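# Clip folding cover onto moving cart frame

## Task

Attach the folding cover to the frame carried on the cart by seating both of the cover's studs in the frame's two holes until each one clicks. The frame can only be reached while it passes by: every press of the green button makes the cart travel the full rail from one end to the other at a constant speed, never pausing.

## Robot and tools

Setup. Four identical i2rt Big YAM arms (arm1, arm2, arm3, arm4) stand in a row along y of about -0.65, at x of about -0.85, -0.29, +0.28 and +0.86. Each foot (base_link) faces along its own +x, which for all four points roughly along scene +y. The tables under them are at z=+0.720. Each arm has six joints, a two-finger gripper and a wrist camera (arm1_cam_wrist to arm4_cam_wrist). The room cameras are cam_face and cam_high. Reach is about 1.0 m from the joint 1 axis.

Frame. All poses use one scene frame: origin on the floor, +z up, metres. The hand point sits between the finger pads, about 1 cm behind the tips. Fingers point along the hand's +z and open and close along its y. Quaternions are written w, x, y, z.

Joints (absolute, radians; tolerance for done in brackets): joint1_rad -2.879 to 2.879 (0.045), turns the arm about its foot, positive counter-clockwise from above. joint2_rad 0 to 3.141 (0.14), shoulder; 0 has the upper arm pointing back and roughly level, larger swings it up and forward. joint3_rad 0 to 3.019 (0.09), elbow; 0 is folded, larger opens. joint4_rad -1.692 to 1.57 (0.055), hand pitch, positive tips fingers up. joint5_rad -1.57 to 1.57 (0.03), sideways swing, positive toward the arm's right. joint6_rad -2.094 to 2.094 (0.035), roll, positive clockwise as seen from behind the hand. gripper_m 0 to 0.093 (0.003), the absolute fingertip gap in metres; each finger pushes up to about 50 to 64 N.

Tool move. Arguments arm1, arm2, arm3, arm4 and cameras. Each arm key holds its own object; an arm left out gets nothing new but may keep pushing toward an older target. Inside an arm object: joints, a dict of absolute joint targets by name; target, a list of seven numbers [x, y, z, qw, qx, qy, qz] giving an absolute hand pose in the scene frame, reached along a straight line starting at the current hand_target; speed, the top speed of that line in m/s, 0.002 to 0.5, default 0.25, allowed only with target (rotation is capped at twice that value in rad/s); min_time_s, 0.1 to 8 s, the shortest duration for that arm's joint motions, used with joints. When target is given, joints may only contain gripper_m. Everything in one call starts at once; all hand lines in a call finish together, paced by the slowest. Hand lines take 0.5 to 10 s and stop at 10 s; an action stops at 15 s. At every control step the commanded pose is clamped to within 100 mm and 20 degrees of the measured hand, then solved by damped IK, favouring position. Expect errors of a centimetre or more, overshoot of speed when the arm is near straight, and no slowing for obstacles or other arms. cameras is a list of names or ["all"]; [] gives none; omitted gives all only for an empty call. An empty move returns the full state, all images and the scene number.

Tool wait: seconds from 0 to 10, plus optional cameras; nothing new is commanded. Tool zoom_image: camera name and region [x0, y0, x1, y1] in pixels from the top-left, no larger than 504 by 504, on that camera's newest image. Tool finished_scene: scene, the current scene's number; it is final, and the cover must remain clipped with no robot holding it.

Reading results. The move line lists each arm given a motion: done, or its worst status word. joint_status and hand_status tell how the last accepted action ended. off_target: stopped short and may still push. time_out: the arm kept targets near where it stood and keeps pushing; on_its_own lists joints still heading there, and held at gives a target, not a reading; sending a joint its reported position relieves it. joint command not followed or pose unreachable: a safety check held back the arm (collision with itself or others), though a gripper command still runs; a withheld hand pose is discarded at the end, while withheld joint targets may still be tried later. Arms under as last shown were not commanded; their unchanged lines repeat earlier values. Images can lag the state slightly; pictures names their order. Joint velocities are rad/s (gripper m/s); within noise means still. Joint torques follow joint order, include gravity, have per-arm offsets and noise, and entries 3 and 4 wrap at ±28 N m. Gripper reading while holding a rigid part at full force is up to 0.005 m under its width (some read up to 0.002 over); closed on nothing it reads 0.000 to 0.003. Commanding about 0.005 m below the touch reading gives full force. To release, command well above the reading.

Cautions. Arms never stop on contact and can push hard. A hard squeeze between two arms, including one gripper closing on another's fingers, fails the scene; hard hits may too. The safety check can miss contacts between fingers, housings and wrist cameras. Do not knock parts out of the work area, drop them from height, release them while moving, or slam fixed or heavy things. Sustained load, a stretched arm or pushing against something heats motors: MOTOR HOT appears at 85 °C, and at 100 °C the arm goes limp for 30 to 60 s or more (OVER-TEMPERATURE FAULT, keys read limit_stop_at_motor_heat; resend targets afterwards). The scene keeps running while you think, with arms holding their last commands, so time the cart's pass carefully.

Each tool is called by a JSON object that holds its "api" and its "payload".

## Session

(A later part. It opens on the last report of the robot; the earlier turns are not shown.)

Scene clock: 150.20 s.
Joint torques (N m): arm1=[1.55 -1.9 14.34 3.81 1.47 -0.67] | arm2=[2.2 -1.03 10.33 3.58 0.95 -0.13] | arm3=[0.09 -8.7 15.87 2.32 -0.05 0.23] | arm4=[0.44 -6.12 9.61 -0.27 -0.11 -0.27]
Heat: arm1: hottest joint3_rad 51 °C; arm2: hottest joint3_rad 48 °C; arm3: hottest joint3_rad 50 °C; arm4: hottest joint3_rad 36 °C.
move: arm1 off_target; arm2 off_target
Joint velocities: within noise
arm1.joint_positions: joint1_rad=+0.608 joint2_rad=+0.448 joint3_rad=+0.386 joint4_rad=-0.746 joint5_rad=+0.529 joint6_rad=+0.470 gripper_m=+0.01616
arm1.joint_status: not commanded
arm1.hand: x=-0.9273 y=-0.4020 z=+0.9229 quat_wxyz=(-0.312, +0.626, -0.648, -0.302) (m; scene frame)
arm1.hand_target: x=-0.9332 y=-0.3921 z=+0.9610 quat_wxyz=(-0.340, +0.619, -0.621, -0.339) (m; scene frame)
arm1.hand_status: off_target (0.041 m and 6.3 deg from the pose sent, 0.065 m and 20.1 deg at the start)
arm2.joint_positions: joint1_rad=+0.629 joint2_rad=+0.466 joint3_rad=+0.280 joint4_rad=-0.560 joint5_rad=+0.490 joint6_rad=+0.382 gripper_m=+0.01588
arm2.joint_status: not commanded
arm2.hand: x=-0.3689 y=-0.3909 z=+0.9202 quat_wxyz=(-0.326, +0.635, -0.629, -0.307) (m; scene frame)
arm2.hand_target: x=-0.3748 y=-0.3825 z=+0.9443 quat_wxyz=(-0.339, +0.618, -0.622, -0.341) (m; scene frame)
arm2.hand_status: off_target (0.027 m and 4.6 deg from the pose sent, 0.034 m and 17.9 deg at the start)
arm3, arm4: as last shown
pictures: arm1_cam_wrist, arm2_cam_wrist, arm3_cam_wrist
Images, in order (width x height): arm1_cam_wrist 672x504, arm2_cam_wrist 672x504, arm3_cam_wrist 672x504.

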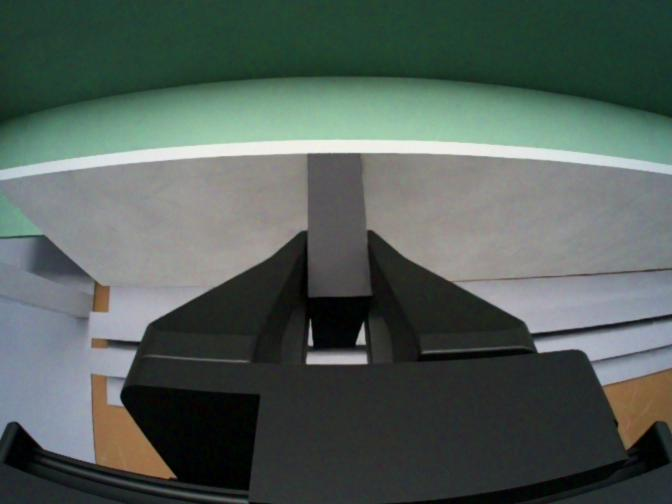

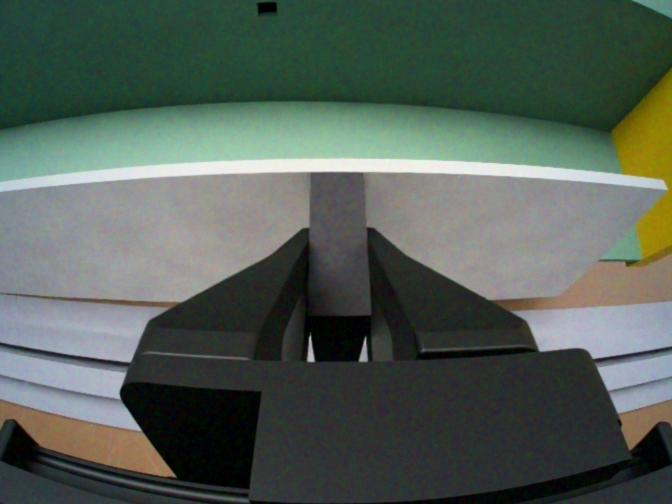

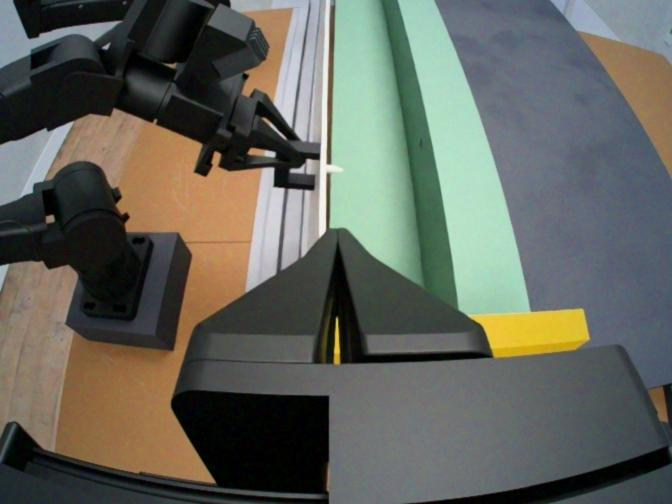

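{"api": "move", "payload": {"arm1": {"target":[-0.8952,-0.3903,0.9510,-0.39541,0.58622,-0.58622,-0.39541],"speed":0.029}, "arm2": {"target":[-0.3370,-0.3817,0.9350,-0.39541,0.58622,-0.58622,-0.39541],"speed":0.029}, "arm3": {"target":[-0.1010,-0.331,1.1588,0,0.81915,0,-0.57358],"speed":0.029}, "cameras": ["arm1_cam_wrist","arm2_cam_wrist","arm3_cam_wrist"]}}

{"api": "zoom_image", "payload": {"camera": "arm3_cam_wrist", "region": [260, 60, 460, 240]}}

Scene clock: 154.20 s.
Joint torques (N m): arm1=[-0.67 -0.44 14.79 4.85 0.29 -0.85] | arm2=[0.79 0.26 11.17 4.27 0.18 -0.32] | arm3=[-1.2 -10.11 12.72 0.76 -0.61 -0.24] | arm4=[0.09 -6.07 9.59 -0.28 -0.14 -0.25]
Heat: arm1: hottest joint3_rad 51 °C; arm2: hottest joint3_rad 48 °C; arm3: hottest joint3_rad 50 °C; arm4: hottest joint3_rad 36 °C.
move: arm1 off_target; arm2 off_target; arm3 off_target
Joint velocities: within noise
arm1.joint_positions: joint1_rad=+0.457 joint2_rad=+0.181 joint3_rad=+0.215 joint4_rad=-0.605 joint5_rad=+0.466 joint6_rad=+0.285 gripper_m=+0.01616
arm1.joint_status: not commanded
arm1.hand: x=-0.8931 y=-0.4058 z=+0.9073 quat_wxyz=(-0.361, +0.595, -0.621, -0.360) (m; scene frame)
arm1.hand_target: x=-0.8940 y=-0.3967 z=+0.9523 quat_wxyz=(-0.397, +0.582, -0.588, -0.396) (m; scene frame)
arm1.hand_status: off_target (0.046 m and 7.0 deg from the pose sent, 0.044 m and 16.6 deg at the start)
arm2.joint_positions: joint1_rad=+0.467 joint2_rad=+0.202 joint3_rad=+0.105 joint4_rad=-0.423 joint5_rad=+0.395 joint6_rad=+0.204 gripper_m=+0.01588
arm2.joint_status: not commanded
arm2.hand: x=-0.3360 y=-0.3955 z=+0.9035 quat_wxyz=(-0.373, +0.608, -0.600, -0.363) (m; scene frame)
arm2.hand_target: x=-0.3383 y=-0.3865 z=+0.9371 quat_wxyz=(-0.395, +0.586, -0.584, -0.399) (m; scene frame)
arm2.hand_status: off_target (0.034 m and 5.4 deg from the pose sent, 0.036 m and 14.9 deg at the start)
arm3.joint_positions: joint1_rad=+0.642 joint2_rad=+1.186 joint3_rad=+1.181 joint4_rad=-0.561 joint5_rad=-0.872 joint6_rad=-0.422 gripper_m=+0.00122
arm3.joint_status: not commanded
arm3.hand: x=-0.1054 y=-0.3305 z=+1.1471 quat_wxyz=(+0.010, +0.821, -0.011, -0.571) (m; scene frame)
arm3.hand_target: x=-0.1013 y=-0.3311 z=+1.1587 quat_wxyz=(+0.002, +0.819, -0.002, -0.574) (m; scene frame)
arm3.hand_status: off_target (0.013 m and 1.8 deg from the pose sent, 0.040 m and 2.4 deg at the start)
arm4: as last shown
pictures: arm1_cam_wrist, arm2_cam_wrist, arm3_cam_wrist
Images, in order (width x height): arm1_cam_wrist 672x504, arm2_cam_wrist 672x504, arm3_cam_wrist 672x504.

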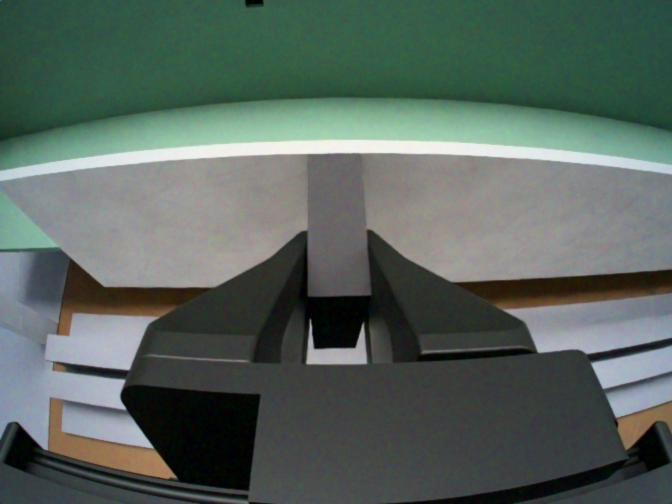

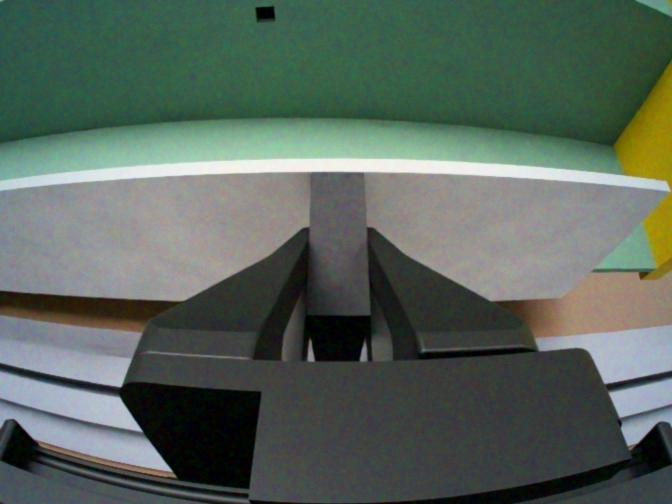

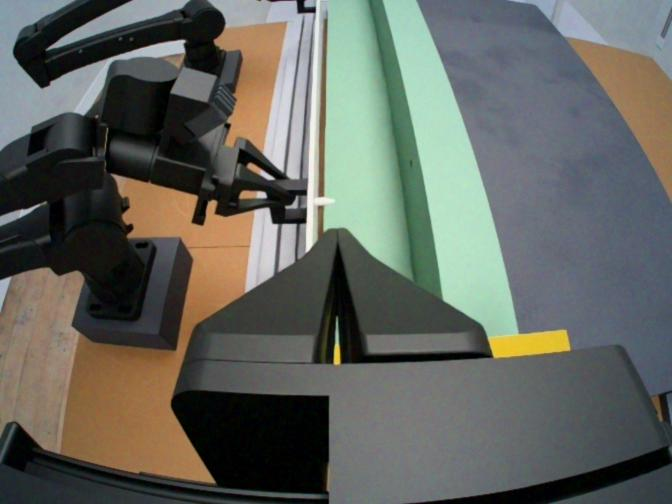

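Scaled by 2.520 from the camera's 672x504 image, which has a finer 960x720 frame.

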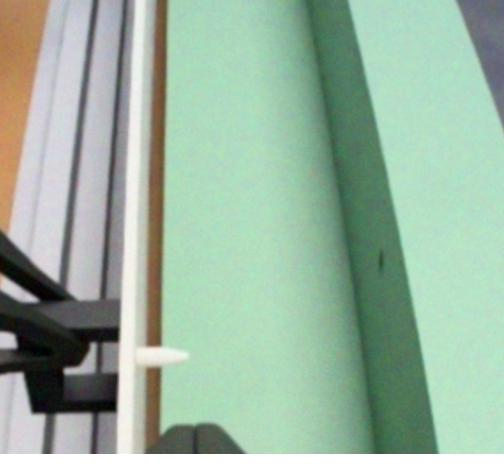

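{"api": "zoom_image", "payload": {"camera": "arm3_cam_wrist", "region": [270, 165, 350, 229]}}

Scaled by 6.300 from the camera's 672x504 image, which has a finer 960x720 frame.

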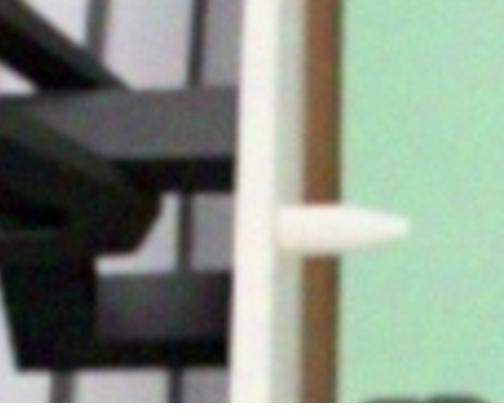

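{"api": "move", "payload": {"arm1": {"target":[-0.8620,-0.3520,0.9640,-0.39541,0.58622,-0.58622,-0.39541],"speed":0.016}, "arm2": {"target":[-0.3030,-0.3430,0.9460,-0.39541,0.58622,-0.58622,-0.39541],"speed":0.016}, "arm3": {"target":[-0.0680,-0.331,1.1588,0,0.81915,0,-0.57358],"speed":0.016}, "cameras": ["arm1_cam_wrist","arm2_cam_wrist","arm3_cam_wrist"]}}

{"api": "zoom_image", "payload": {"camera": "arm3_cam_wrist", "region": [260, 60, 460, 240]}}

Scene clock: 159.57 s.
Joint torques (N m): arm1=[-0.09 -0.5 17.99 5.35 -0.2 -0.64] | arm2=[0.38 1.32 14.24 4.86 0.14 -0.01] | arm3=[-1.14 -9.35 10.82 0.75 -0.64 -0.28] | arm4=[0.09 -6.01 9.59 -0.21 -0.13 -0.28]
Heat: arm1: hottest joint3_rad 51 °C; arm2: hottest joint3_rad 47 °C; arm3: hottest joint3_rad 49 °C; arm4: hottest joint3_rad 36 °C.
move: arm1 off_target; arm2 off_target; arm3 done
Joint velocities: within noise
arm1.joint_positions: joint1_rad=+0.094 joint2_rad=+0.296 joint3_rad=+0.215 joint4_rad=-0.497 joint5_rad=+0.148 joint6_rad=+0.110 gripper_m=+0.01616
arm1.joint_status: not commanded
arm1.hand: x=-0.8594 y=-0.3833 z=+0.8929 quat_wxyz=(-0.339, +0.603, -0.637, -0.341) (m; scene frame)
arm1.hand_target: x=-0.8611 y=-0.3651 z=+0.9625 quat_wxyz=(-0.395, +0.587, -0.590, -0.390) (m; scene frame)
arm1.hand_status: off_target (0.078 m and 10.9 deg from the pose sent, 0.084 m and 7.0 deg at the start)
arm2.joint_positions: joint1_rad=+0.134 joint2_rad=+0.331 joint3_rad=+0.103 joint4_rad=-0.300 joint5_rad=+0.087 joint6_rad=+0.032 gripper_m=+0.01588
arm2.joint_status: not commanded
arm2.hand: x=-0.3049 y=-0.3770 z=+0.8913 quat_wxyz=(-0.356, +0.623, -0.603, -0.350) (m; scene frame)
arm2.hand_target: x=-0.3032 y=-0.3567 z=+0.9483 quat_wxyz=(-0.396, +0.588, -0.585, -0.394) (m; scene frame)
arm2.hand_status: off_target (0.064 m and 8.3 deg from the pose sent, 0.075 m and 5.4 deg at the start)
arm3.joint_positions: joint1_rad=+0.567 joint2_rad=+1.146 joint3_rad=+1.181 joint4_rad=-0.630 joint5_rad=-0.935 joint6_rad=-0.488 gripper_m=+0.00122
arm3.joint_status: not commanded
arm3.hand: x=-0.0734 y=-0.3274 z=+1.1592 quat_wxyz=(+0.003, +0.817, -0.006, -0.576) (m; scene frame)
arm3.hand_target: x=-0.0683 y=-0.3302 z=+1.1587 quat_wxyz=(+0.001, +0.819, -0.002, -0.574) (m; scene frame)
arm3.hand_status: done (0.007 m and 0.8 deg from the pose sent, 0.039 m and 1.8 deg at the start)
arm4: as last shown
pictures: arm1_cam_wrist, arm2_cam_wrist, arm3_cam_wrist
Images, in order (width x height): arm1_cam_wrist 672x504, arm2_cam_wrist 672x504, arm3_cam_wrist 672x504.

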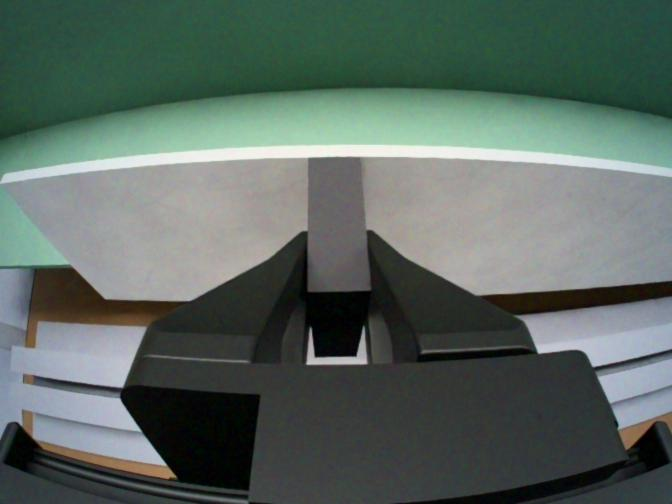

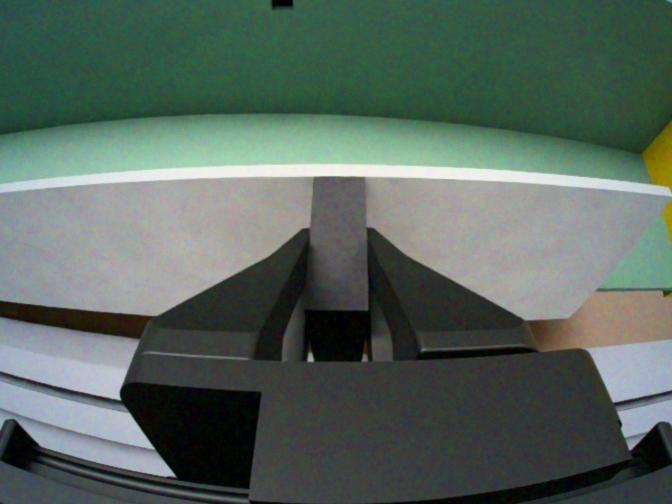

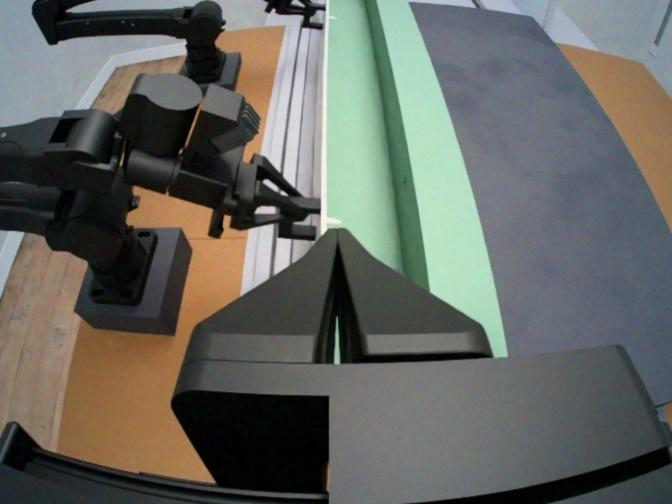

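Scaled by 2.520 from the camera's 672x504 image, which has a finer 960x720 frame.

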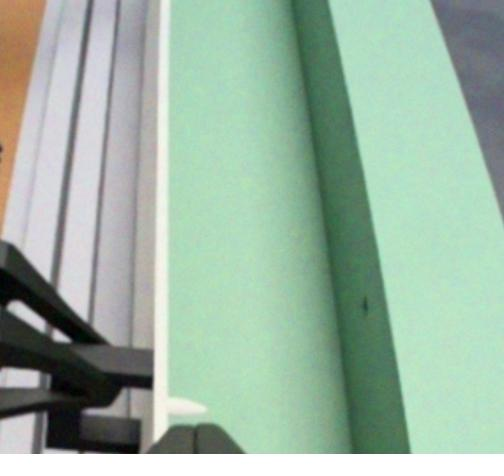

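{"api": "move", "payload": {"arm1": {"target":[-0.8580,-0.3640,0.9860,-0.41563,0.57206,-0.57206,-0.41563],"speed":0.0125}, "arm2": {"target":[-0.2980,-0.3560,0.9700,-0.41563,0.57206,-0.57206,-0.41563],"speed":0.0125}, "arm3": {"target":[-0.0600,-0.331,1.1588,0,0.81915,0,-0.57358],"speed":0.0125}, "cameras": ["arm1_cam_wrist","arm2_cam_wrist","arm3_cam_wrist"]}}

{"api": "zoom_image", "payload": {"camera": "arm3_cam_wrist", "region": [260, 60, 460, 240]}}

{"api": "zoom_image", "payload": {"camera": "arm2_cam_wrist", "region": [236, 0, 436, 180]}}

Scene clock: 166.20 s.
Joint torques (N m): arm1=[-0.38 -1.67 18.39 4.96 -0.23 -0.52] | arm2=[0.5 -0.73 14.6 3.92 0.12 -0.09] | arm3=[-1.14 -9.17 10.45 0.73 -0.66 -0.26] | arm4=[-0.21 -5.95 9.54 -0.27 -0.14 -0.28]
Heat: arm1: hottest joint3_rad 52 °C; arm2: hottest joint3_rad 48 °C; arm3: hottest joint3_rad 48 °C; arm4: hottest joint3_rad 36 °C.
move: arm1 off_target; arm2 off_target; arm3 done
Joint velocities: within noise
arm1.joint_positions: joint1_rad=+0.078 joint2_rad=+0.224 joint3_rad=+0.215 joint4_rad=-0.497 joint5_rad=+0.136 joint6_rad=+0.081 gripper_m=+0.01616
arm1.joint_status: not commanded
arm1.hand: x=-0.8570 y=-0.3845 z=+0.9103 quat_wxyz=(-0.361, +0.596, -0.620, -0.362) (m; scene frame)
arm1.hand_target: x=-0.8567 y=-0.3737 z=+0.9849 quat_wxyz=(-0.418, +0.570, -0.574, -0.413) (m; scene frame)
arm1.hand_status: off_target (0.078 m and 10.7 deg from the pose sent, 0.095 m and 14.8 deg at the start)
arm2.joint_positions: joint1_rad=+0.100 joint2_rad=+0.269 joint3_rad=+0.103 joint4_rad=-0.299 joint5_rad=+0.061 joint6_rad=+0.029 gripper_m=+0.01588
arm2.joint_status: not commanded
arm2.hand: x=-0.3005 y=-0.3756 z=+0.9069 quat_wxyz=(-0.372, +0.606, -0.597, -0.371) (m; scene frame)
arm2.hand_target: x=-0.2981 y=-0.3620 z=+0.9686 quat_wxyz=(-0.416, +0.573, -0.573, -0.414) (m; scene frame)
arm2.hand_status: off_target (0.066 m and 8.6 deg from the pose sent, 0.082 m and 12.3 deg at the start)
arm3.joint_positions: joint1_rad=+0.548 joint2_rad=+1.135 joint3_rad=+1.181 joint4_rad=-0.653 joint5_rad=-0.951 joint6_rad=-0.511 gripper_m=+0.00122
arm3.joint_status: not commanded
arm3.hand: x=-0.0653 y=-0.3278 z=+1.1618 quat_wxyz=(+0.000, +0.817, -0.003, -0.577) (m; scene frame)
arm3.hand_target: x=-0.0599 y=-0.3311 z=+1.1591 quat_wxyz=(+0.000, +0.819, +0.000, -0.574) (m; scene frame)
arm3.hand_status: done (0.007 m and 0.6 deg from the pose sent, 0.014 m and 0.8 deg at the start)
arm4: as last shown
pictures: arm1_cam_wrist, arm2_cam_wrist, arm3_cam_wrist
Images, in order (width x height): arm1_cam_wrist 672x504, arm2_cam_wrist 672x504, arm3_cam_wrist 672x504.

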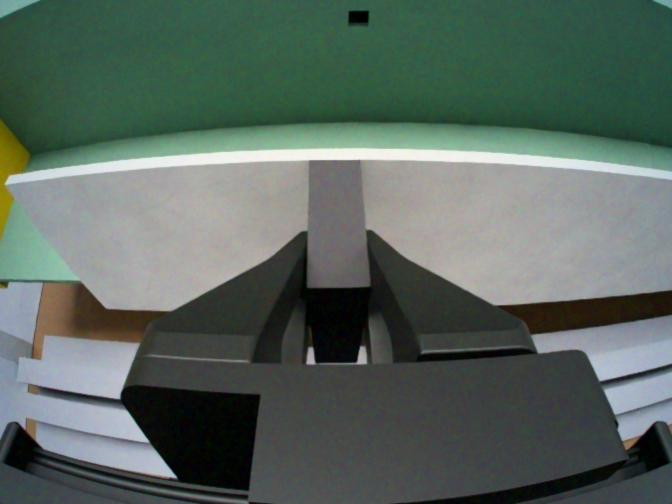

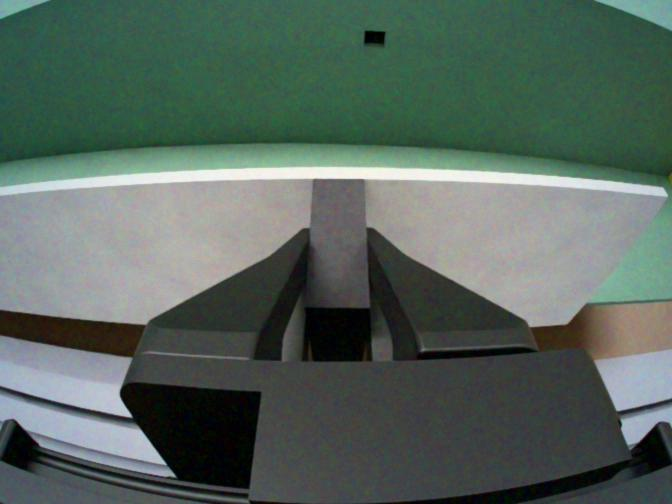

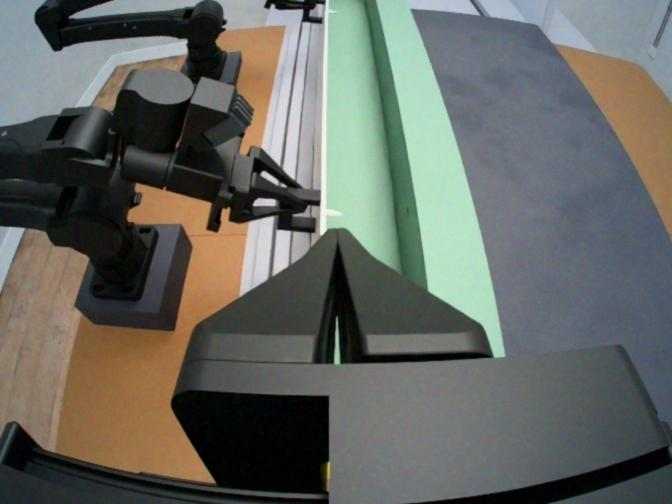

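Scaled by 2.520 from the camera's 672x504 image, which has a finer 960x720 frame.

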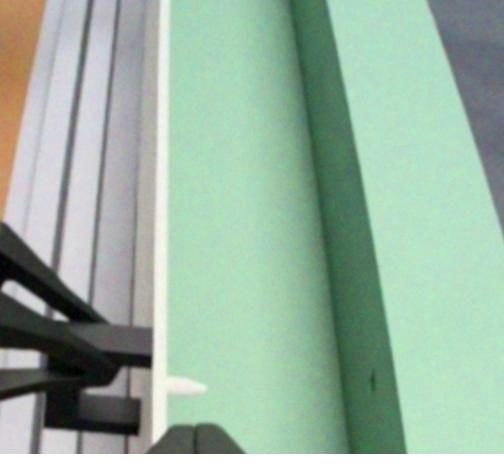

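Scaled by 2.520 from the camera's 672x504 image, which has a finer 960x720 frame.

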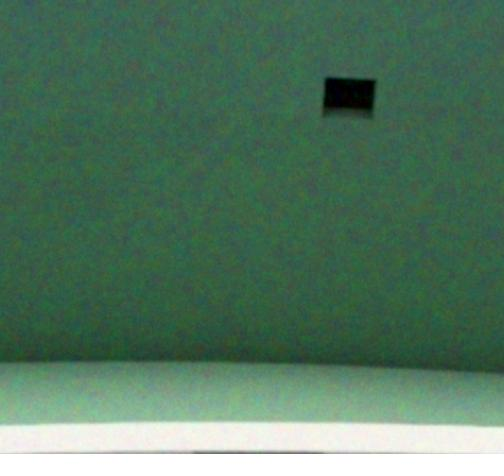

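{"api": "move", "payload": {"cameras": ["cam_high","cam_face","arm1_cam_wrist","arm2_cam_wrist","arm3_cam_wrist"]}}

{"api": "zoom_image", "payload": {"camera": "arm1_cam_wrist", "region": [236, 0, 436, 180]}}

Scene clock: 167.00 s.
Joint torques (N m): arm1=[-0.5 -1.44 18.39 4.96 -0.19 -0.52] | arm2=[0.44 -0.5 14.61 3.9 0.12 -0.05] | arm3=[-1.26 -9.17 10.45 0.73 -0.66 -0.27] | arm4=[0.15 -5.83 9.57 -0.23 -0.13 -0.27]
Heat: arm1: hottest joint3_rad 52 °C; arm2: hottest joint3_rad 48 °C; arm3: hottest joint3_rad 48 °C; arm4: hottest joint3_rad 36 °C.
Joint velocities: within noise
arm1.joint_positions: joint1_rad=+0.077 joint2_rad=+0.221 joint3_rad=+0.215 joint4_rad=-0.497 joint5_rad=+0.136 joint6_rad=+0.079 gripper_m=+0.01616
arm1.joint_status: not commanded
arm1.hand: x=-0.8565 y=-0.3846 z=+0.9110 quat_wxyz=(-0.362, +0.595, -0.619, -0.362) (m; scene frame)
arm1.hand_target: x=-0.8563 y=-0.3740 z=+0.9857 quat_wxyz=(-0.419, +0.569, -0.574, -0.413) (m; scene frame)
arm1.hand_status: off_target (0.078 m and 10.6 deg from the pose sent, 0.095 m and 14.8 deg at the start)
arm2.joint_positions: joint1_rad=+0.100 joint2_rad=+0.263 joint3_rad=+0.103 joint4_rad=-0.299 joint5_rad=+0.061 joint6_rad=+0.027 gripper_m=+0.01588
arm2.joint_status: not commanded
arm2.hand: x=-0.3005 y=-0.3756 z=+0.9084 quat_wxyz=(-0.374, +0.605, -0.596, -0.373) (m; scene frame)
arm2.hand_target: x=-0.2982 y=-0.3622 z=+0.9699 quat_wxyz=(-0.416, +0.572, -0.572, -0.416) (m; scene frame)
arm2.hand_status: off_target (0.065 m and 8.3 deg from the pose sent, 0.082 m and 12.3 deg at the start)
arm3.joint_positions: joint1_rad=+0.548 joint2_rad=+1.135 joint3_rad=+1.181 joint4_rad=-0.653 joint5_rad=-0.951 joint6_rad=-0.511 gripper_m=+0.00122
arm3.joint_status: not commanded
arm3.hand: x=-0.0653 y=-0.3278 z=+1.1618 quat_wxyz=(+0.000, +0.817, -0.003, -0.577) (m; scene frame)
arm3.hand_target: x=-0.0599 y=-0.3311 z=+1.1591 quat_wxyz=(+0.000, +0.819, +0.000, -0.574) (m; scene frame)
arm3.hand_status: done (0.007 m and 0.6 deg from the pose sent, 0.014 m and 0.8 deg at the start)
arm4.joint_positions: joint1_rad=-0.569 joint2_rad=+1.189 joint3_rad=+0.590 joint4_rad=-0.970 joint5_rad=+0.001 joint6_rad=-0.565 gripper_m=+0.00119
arm4.joint_status: not commanded
arm4.hand: x=+1.0036 y=-0.4362 z=+0.8245 quat_wxyz=(+0.008, +0.701, -0.713, +0.001) (m; scene frame)
arm4.hand_target: x=+1.0105 y=-0.4278 z=+0.8345 quat_wxyz=(+0.000, +0.707, -0.707, +0.000) (m; scene frame)
arm4.hand_status: not commanded
pictures: arm1_cam_wrist, arm2_cam_wrist, arm3_cam_wrist, cam_face, cam_high
Images, in order (width x height): arm1_cam_wrist 672x504, arm2_cam_wrist 672x504, arm3_cam_wrist 672x504, cam_face 896x504, cam_high 896x504.

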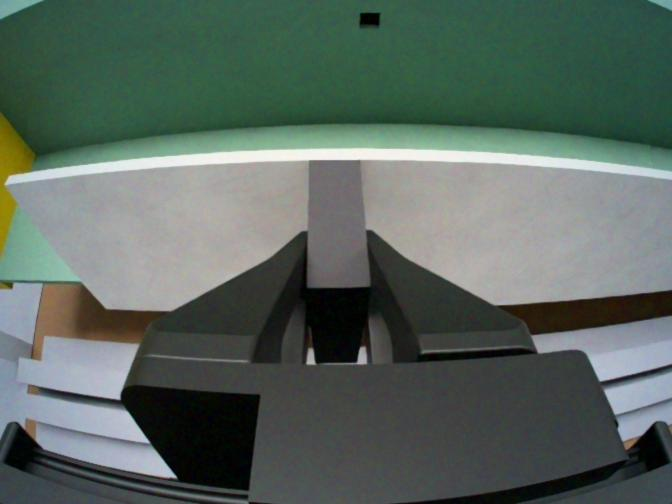

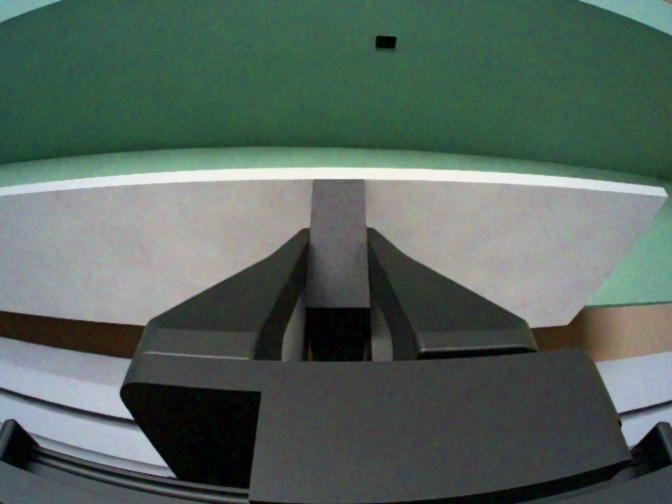

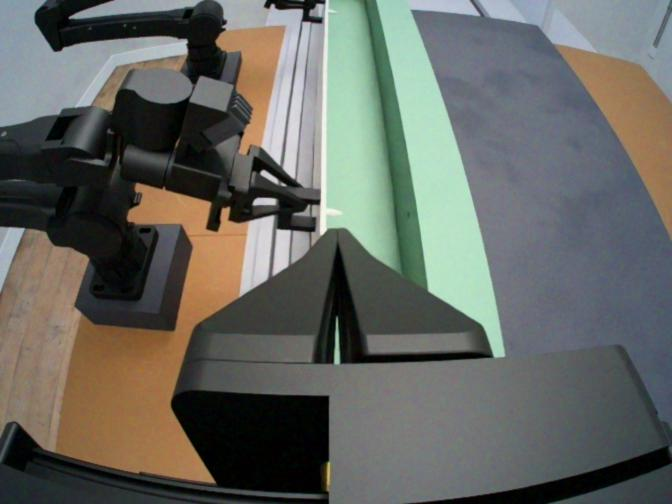

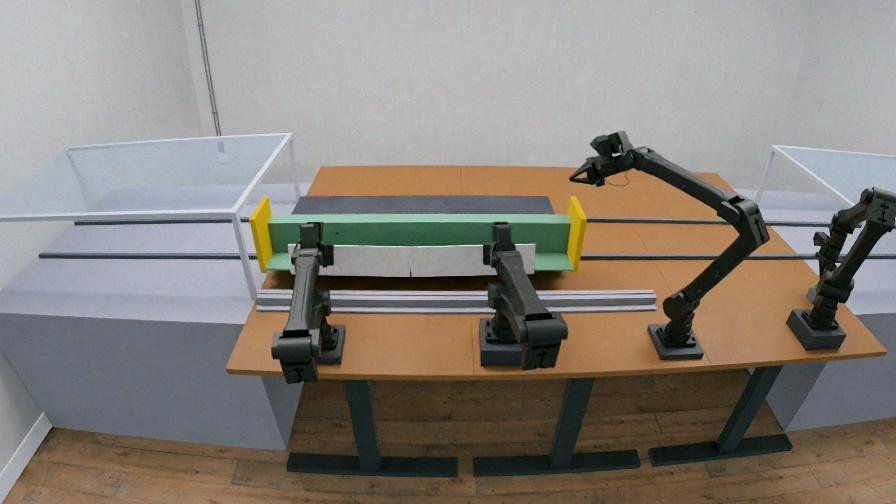

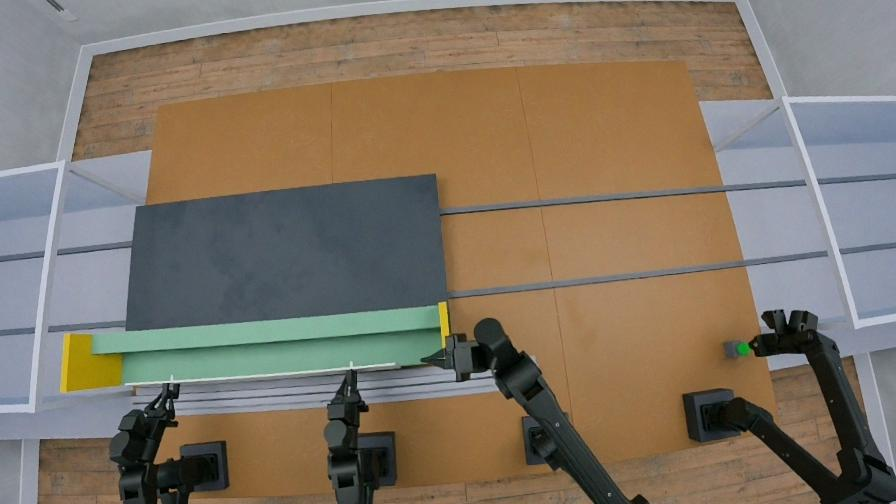

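Scaled by 2.520 from the camera's 672x504 image, which has a finer 960x720 frame.

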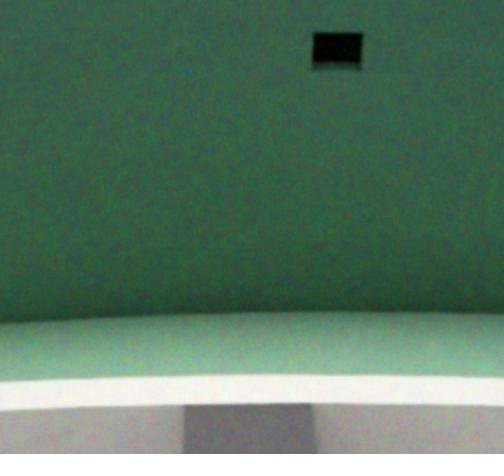

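{"api": "zoom_image", "payload": {"camera": "cam_face", "region": [230, 180, 420, 300]}}

{"api": "zoom_image", "payload": {"camera": "cam_face", "region": [420, 180, 610, 300]}}

Scaled by 2.653 from the camera's 896x504 image, which has a finer 1280x720 frame.

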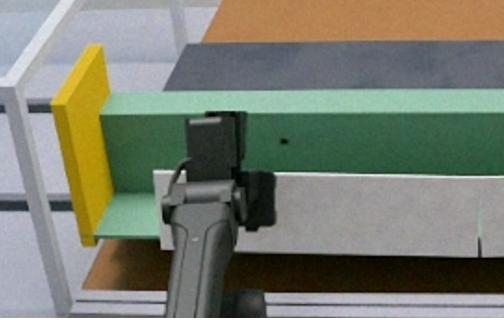

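Scaled by 2.653 from the camera's 896x504 image, which has a finer 1280x720 frame.

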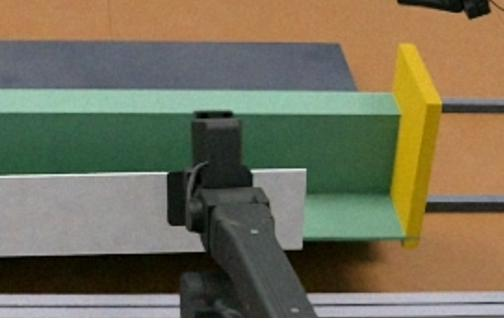

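{"api": "move", "payload": {"arm1": {"target":[-0.7940,-0.3740,1.0160,-0.41563,0.57206,-0.57206,-0.41563],"speed":0.017}, "arm2": {"target":[-0.2360,-0.3640,1.0000,-0.41563,0.57206,-0.57206,-0.41563],"speed":0.017}, "arm3": {"target":[0.0020,-0.331,1.1588,0,0.81915,0,-0.57358],"speed":0.017}, "cameras": ["arm1_cam_wrist","arm2_cam_wrist","arm3_cam_wrist"]}}

{"api": "zoom_image", "payload": {"camera": "arm3_cam_wrist", "region": [260, 60, 460, 240]}}

Scene clock: 175.67 s.
Joint torques (N m): arm1=[-0.38 0.62 20.42 2.76 -1.03 -0.18] | arm2=[0.32 1.08 16.98 2.52 -0.5 0.33] | arm3=[-1.14 -8.06 10.61 0.53 -0.79 -0.28] | arm4=[0.21 -5.89 9.59 -0.34 -0.14 -0.27]
Heat: arm1: hottest joint3_rad 53 °C; arm2: hottest joint3_rad 49 °C; arm3: hottest joint3_rad 47 °C; arm4: hottest joint3_rad 37 °C.
move: arm1 off_target; arm2 off_target; arm3 done
Joint velocities: within noise
arm1.joint_positions: joint1_rad=-0.468 joint2_rad=+0.239 joint3_rad=+0.278 joint4_rad=-0.505 joint5_rad=-0.375 joint6_rad=-0.137 gripper_m=+0.01616
arm1.joint_status: not commanded
arm1.hand: x=-0.7977 y=-0.3851 z=+0.9464 quat_wxyz=(-0.370, +0.578, -0.611, -0.394) (m; scene frame)
arm1.hand_target: x=-0.7964 y=-0.3795 z=+1.0158 quat_wxyz=(-0.419, +0.572, -0.569, -0.416) (m; scene frame)
arm1.hand_status: off_target (0.071 m and 7.4 deg from the pose sent, 0.123 m and 10.6 deg at the start)
arm2.joint_positions: joint1_rad=-0.392 joint2_rad=+0.277 joint3_rad=+0.155 joint4_rad=-0.343 joint5_rad=-0.392 joint6_rad=-0.174 gripper_m=+0.01588
arm2.joint_status: not commanded
arm2.hand: x=-0.2439 y=-0.3793 z=+0.9324 quat_wxyz=(-0.378, +0.596, -0.593, -0.387) (m; scene frame)
arm2.hand_target: x=-0.2375 y=-0.3685 z=+0.9985 quat_wxyz=(-0.417, +0.571, -0.573, -0.414) (m; scene frame)
arm2.hand_status: off_target (0.070 m and 6.6 deg from the pose sent, 0.113 m and 8.3 deg at the start)
arm3.joint_positions: joint1_rad=+0.387 joint2_rad=+1.089 joint3_rad=+1.169 joint4_rad=-0.860 joint5_rad=-1.075 joint6_rad=-0.709 gripper_m=+0.00122
arm3.joint_status: not commanded
arm3.hand: x=-0.0026 y=-0.3272 z=+1.1595 quat_wxyz=(+0.002, +0.818, -0.004, -0.575) (m; scene frame)
arm3.hand_target: x=+0.0014 y=-0.3311 z=+1.1595 quat_wxyz=(+0.001, +0.818, +0.000, -0.575) (m; scene frame)
arm3.hand_status: done (0.006 m and 0.6 deg from the pose sent, 0.067 m and 0.6 deg at the start)
arm4: as last shown
pictures: arm1_cam_wrist, arm2_cam_wrist, arm3_cam_wrist
Images, in order (width x height): arm1_cam_wrist 672x504, arm2_cam_wrist 672x504, arm3_cam_wrist 672x504.

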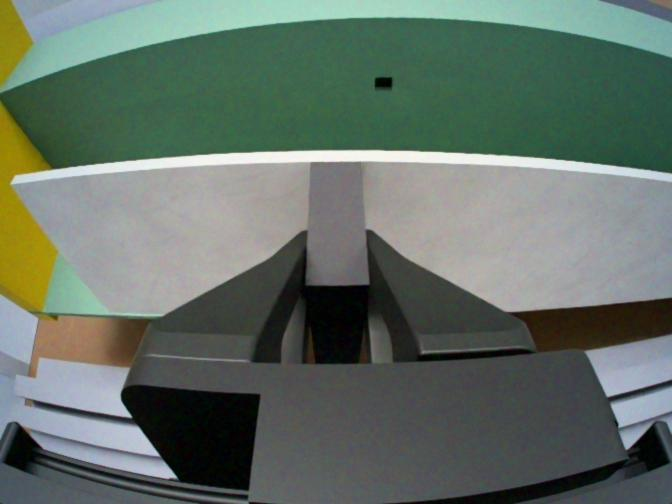

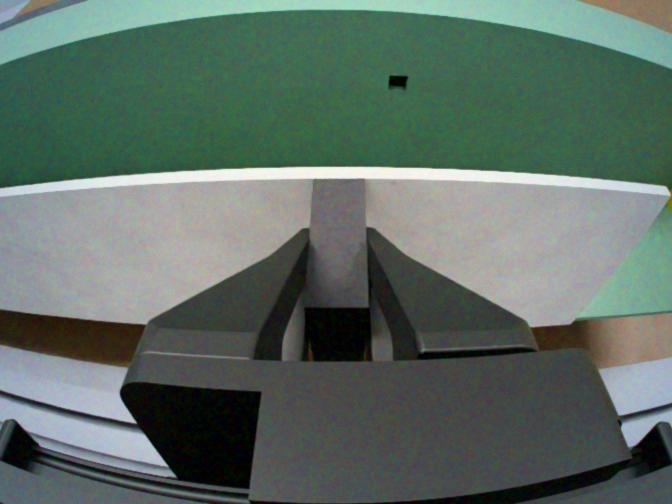

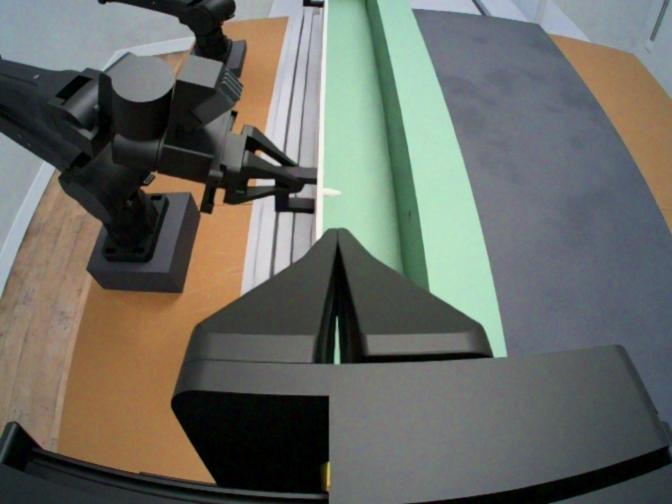

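Scaled by 2.520 from the camera's 672x504 image, which has a finer 960x720 frame.

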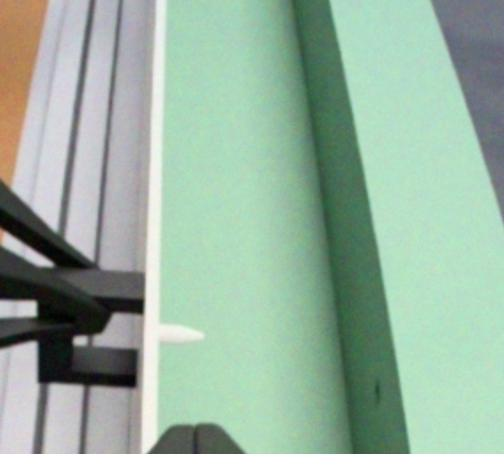

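{"api": "zoom_image", "payload": {"camera": "arm3_cam_wrist", "region": [270, 155, 350, 219]}}

{"api": "zoom_image", "payload": {"camera": "arm2_cam_wrist", "region": [296, 50, 436, 190]}}

{"api": "zoom_image", "payload": {"camera": "arm1_cam_wrist", "region": [296, 50, 436, 190]}}

Scaled by 6.300 from the camera's 672x504 image, which has a finer 960x720 frame.

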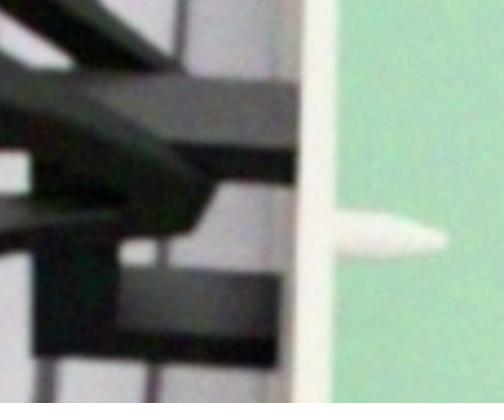

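Scaled by 3.600 from the camera's 672x504 image, which has a finer 960x720 frame.

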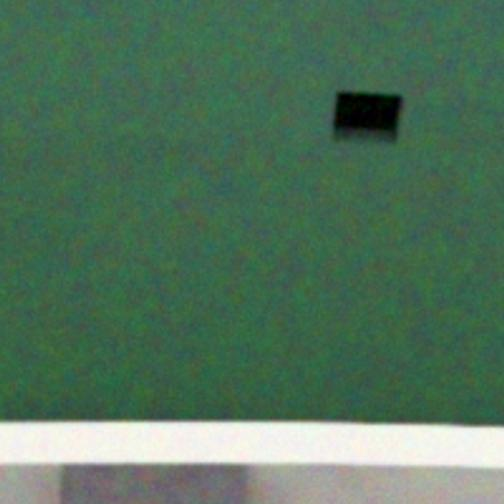

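Scaled by 3.600 from the camera's 672x504 image, which has a finer 960x720 frame.

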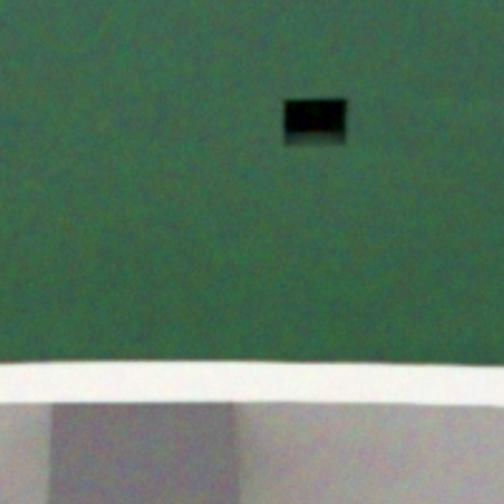

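{"api": "move", "payload": {"arm1": {"target":[-0.7210,-0.3490,1.0270,-0.445,0.54953,-0.54953,-0.445],"speed":0.028}, "arm2": {"target":[-0.1620,-0.3380,1.0270,-0.445,0.54953,-0.54953,-0.445],"speed":0.028}, "arm3": {"target":[0.0620,-0.331,1.1588,0,0.81915,0,-0.57358],"speed":0.028}, "cameras": ["arm1_cam_wrist","arm2_cam_wrist","arm3_cam_wrist"]}}

{"api": "zoom_image", "payload": {"camera": "arm3_cam_wrist", "region": [280, 140, 440, 268]}}

{"api": "zoom_image", "payload": {"camera": "arm2_cam_wrist", "region": [296, 50, 436, 190]}}

{"api": "zoom_image", "payload": {"camera": "arm1_cam_wrist", "region": [296, 50, 436, 190]}}

Scene clock: 182.17 s.
Joint torques (N m): arm1=[-0.38 -0.85 18.26 3.81 -1.11 0.17] | arm2=[0.73 -1.08 16.2 4.04 -1.04 0.84] | arm3=[-1.14 -6.24 13.42 0.2 -0.97 -0.31] | arm4=[-0.03 -5.95 9.58 -0.18 -0.14 -0.25]
Heat: arm1: hottest joint3_rad 54 °C; arm2: hottest joint3_rad 49 °C; arm3: hottest joint3_rad 47 °C; arm4: hottest joint3_rad 37 °C.
move: arm1 off_target; arm2 off_target; arm3 off_target
Joint velocities: within noise
arm1.joint_positions: joint1_rad=-0.804 joint2_rad=+0.514 joint3_rad=+0.315 joint4_rad=-0.226 joint5_rad=-0.714 joint6_rad=-0.231 gripper_m=+0.01616
arm1.joint_status: not commanded
arm1.hand: x=-0.7323 y=-0.3636 z=+0.9662 quat_wxyz=(-0.398, +0.555, -0.589, -0.432) (m; scene frame)
arm1.hand_target: x=-0.7237 y=-0.3540 z=+1.0239 quat_wxyz=(-0.442, +0.549, -0.552, -0.445) (m; scene frame)
arm1.hand_status: off_target (0.064 m and 7.2 deg from the pose sent, 0.117 m and 13.0 deg at the start)
arm2.joint_positions: joint1_rad=-0.721 joint2_rad=+0.594 joint3_rad=+0.227 joint4_rad=-0.092 joint5_rad=-0.716 joint6_rad=-0.284 gripper_m=+0.01611
arm2.joint_status: not commanded
arm2.hand: x=-0.1802 y=-0.3605 z=+0.9559 quat_wxyz=(-0.398, +0.578, -0.577, -0.418) (m; scene frame)
arm2.hand_target: x=-0.1665 y=-0.3448 z=+1.0241 quat_wxyz=(-0.440, +0.552, -0.551, -0.445) (m; scene frame)
arm2.hand_status: off_target (0.077 m and 7.7 deg from the pose sent, 0.132 m and 12.5 deg at the start)
arm3.joint_positions: joint1_rad=+0.206 joint2_rad=+1.084 joint3_rad=+1.169 joint4_rad=-1.204 joint5_rad=-1.178 joint6_rad=-1.052 gripper_m=+0.00122
arm3.joint_status: not commanded
arm3.hand: x=+0.0613 y=-0.3336 z=+1.1448 quat_wxyz=(+0.012, +0.821, -0.012, -0.571) (m; scene frame)
arm3.hand_target: x=+0.0629 y=-0.3307 z=+1.1589 quat_wxyz=(-0.001, +0.819, -0.001, -0.574) (m; scene frame)
arm3.hand_status: off_target (0.014 m and 2.0 deg from the pose sent, 0.065 m and 0.6 deg at the start)
arm4: as last shown
pictures: arm1_cam_wrist, arm2_cam_wrist, arm3_cam_wrist
Images, in order (width x height): arm1_cam_wrist 672x504, arm2_cam_wrist 672x504, arm3_cam_wrist 672x504.

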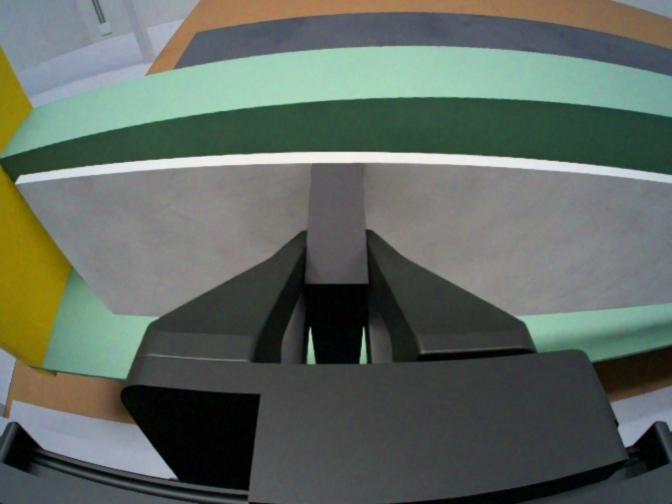

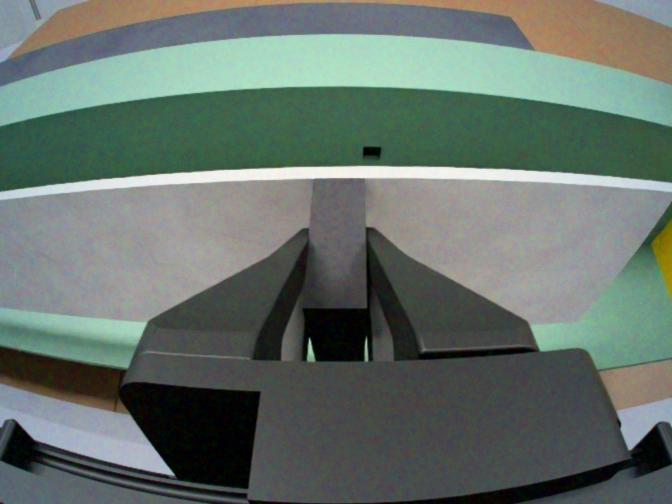

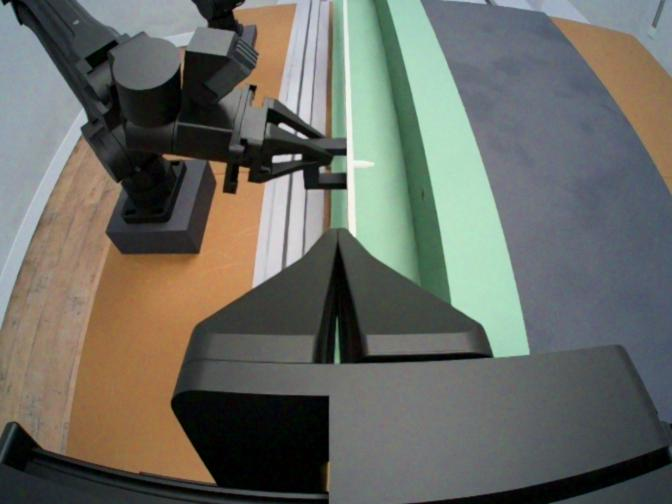

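Scaled by 3.150 from the camera's 672x504 image, which has a finer 960x720 frame.

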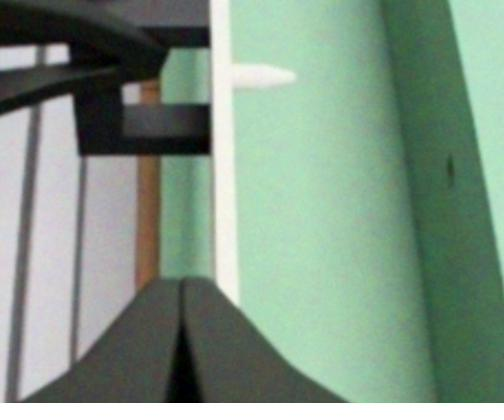

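Scaled by 3.600 from the camera's 672x504 image, which has a finer 960x720 frame.

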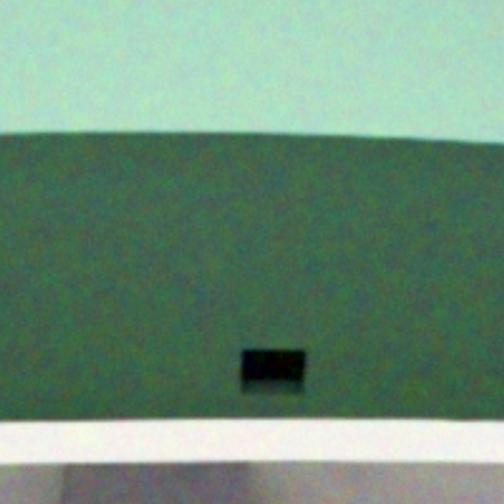

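Scaled by 3.600 from the camera's 672x504 image, which has a finer 960x720 frame.

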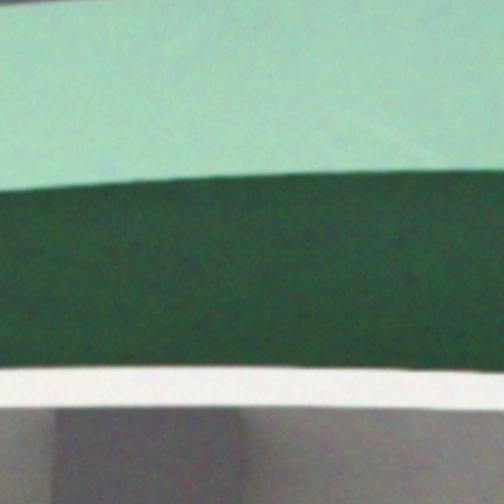

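{"api": "zoom_image", "payload": {"camera": "arm3_cam_wrist", "region": [310, 130, 390, 194]}}

Scaled by 6.300 from the camera's 672x504 image, which has a finer 960x720 frame.

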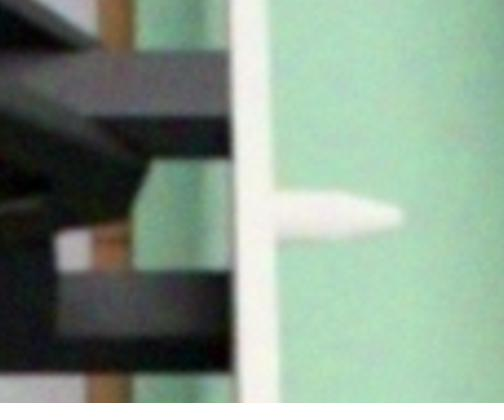

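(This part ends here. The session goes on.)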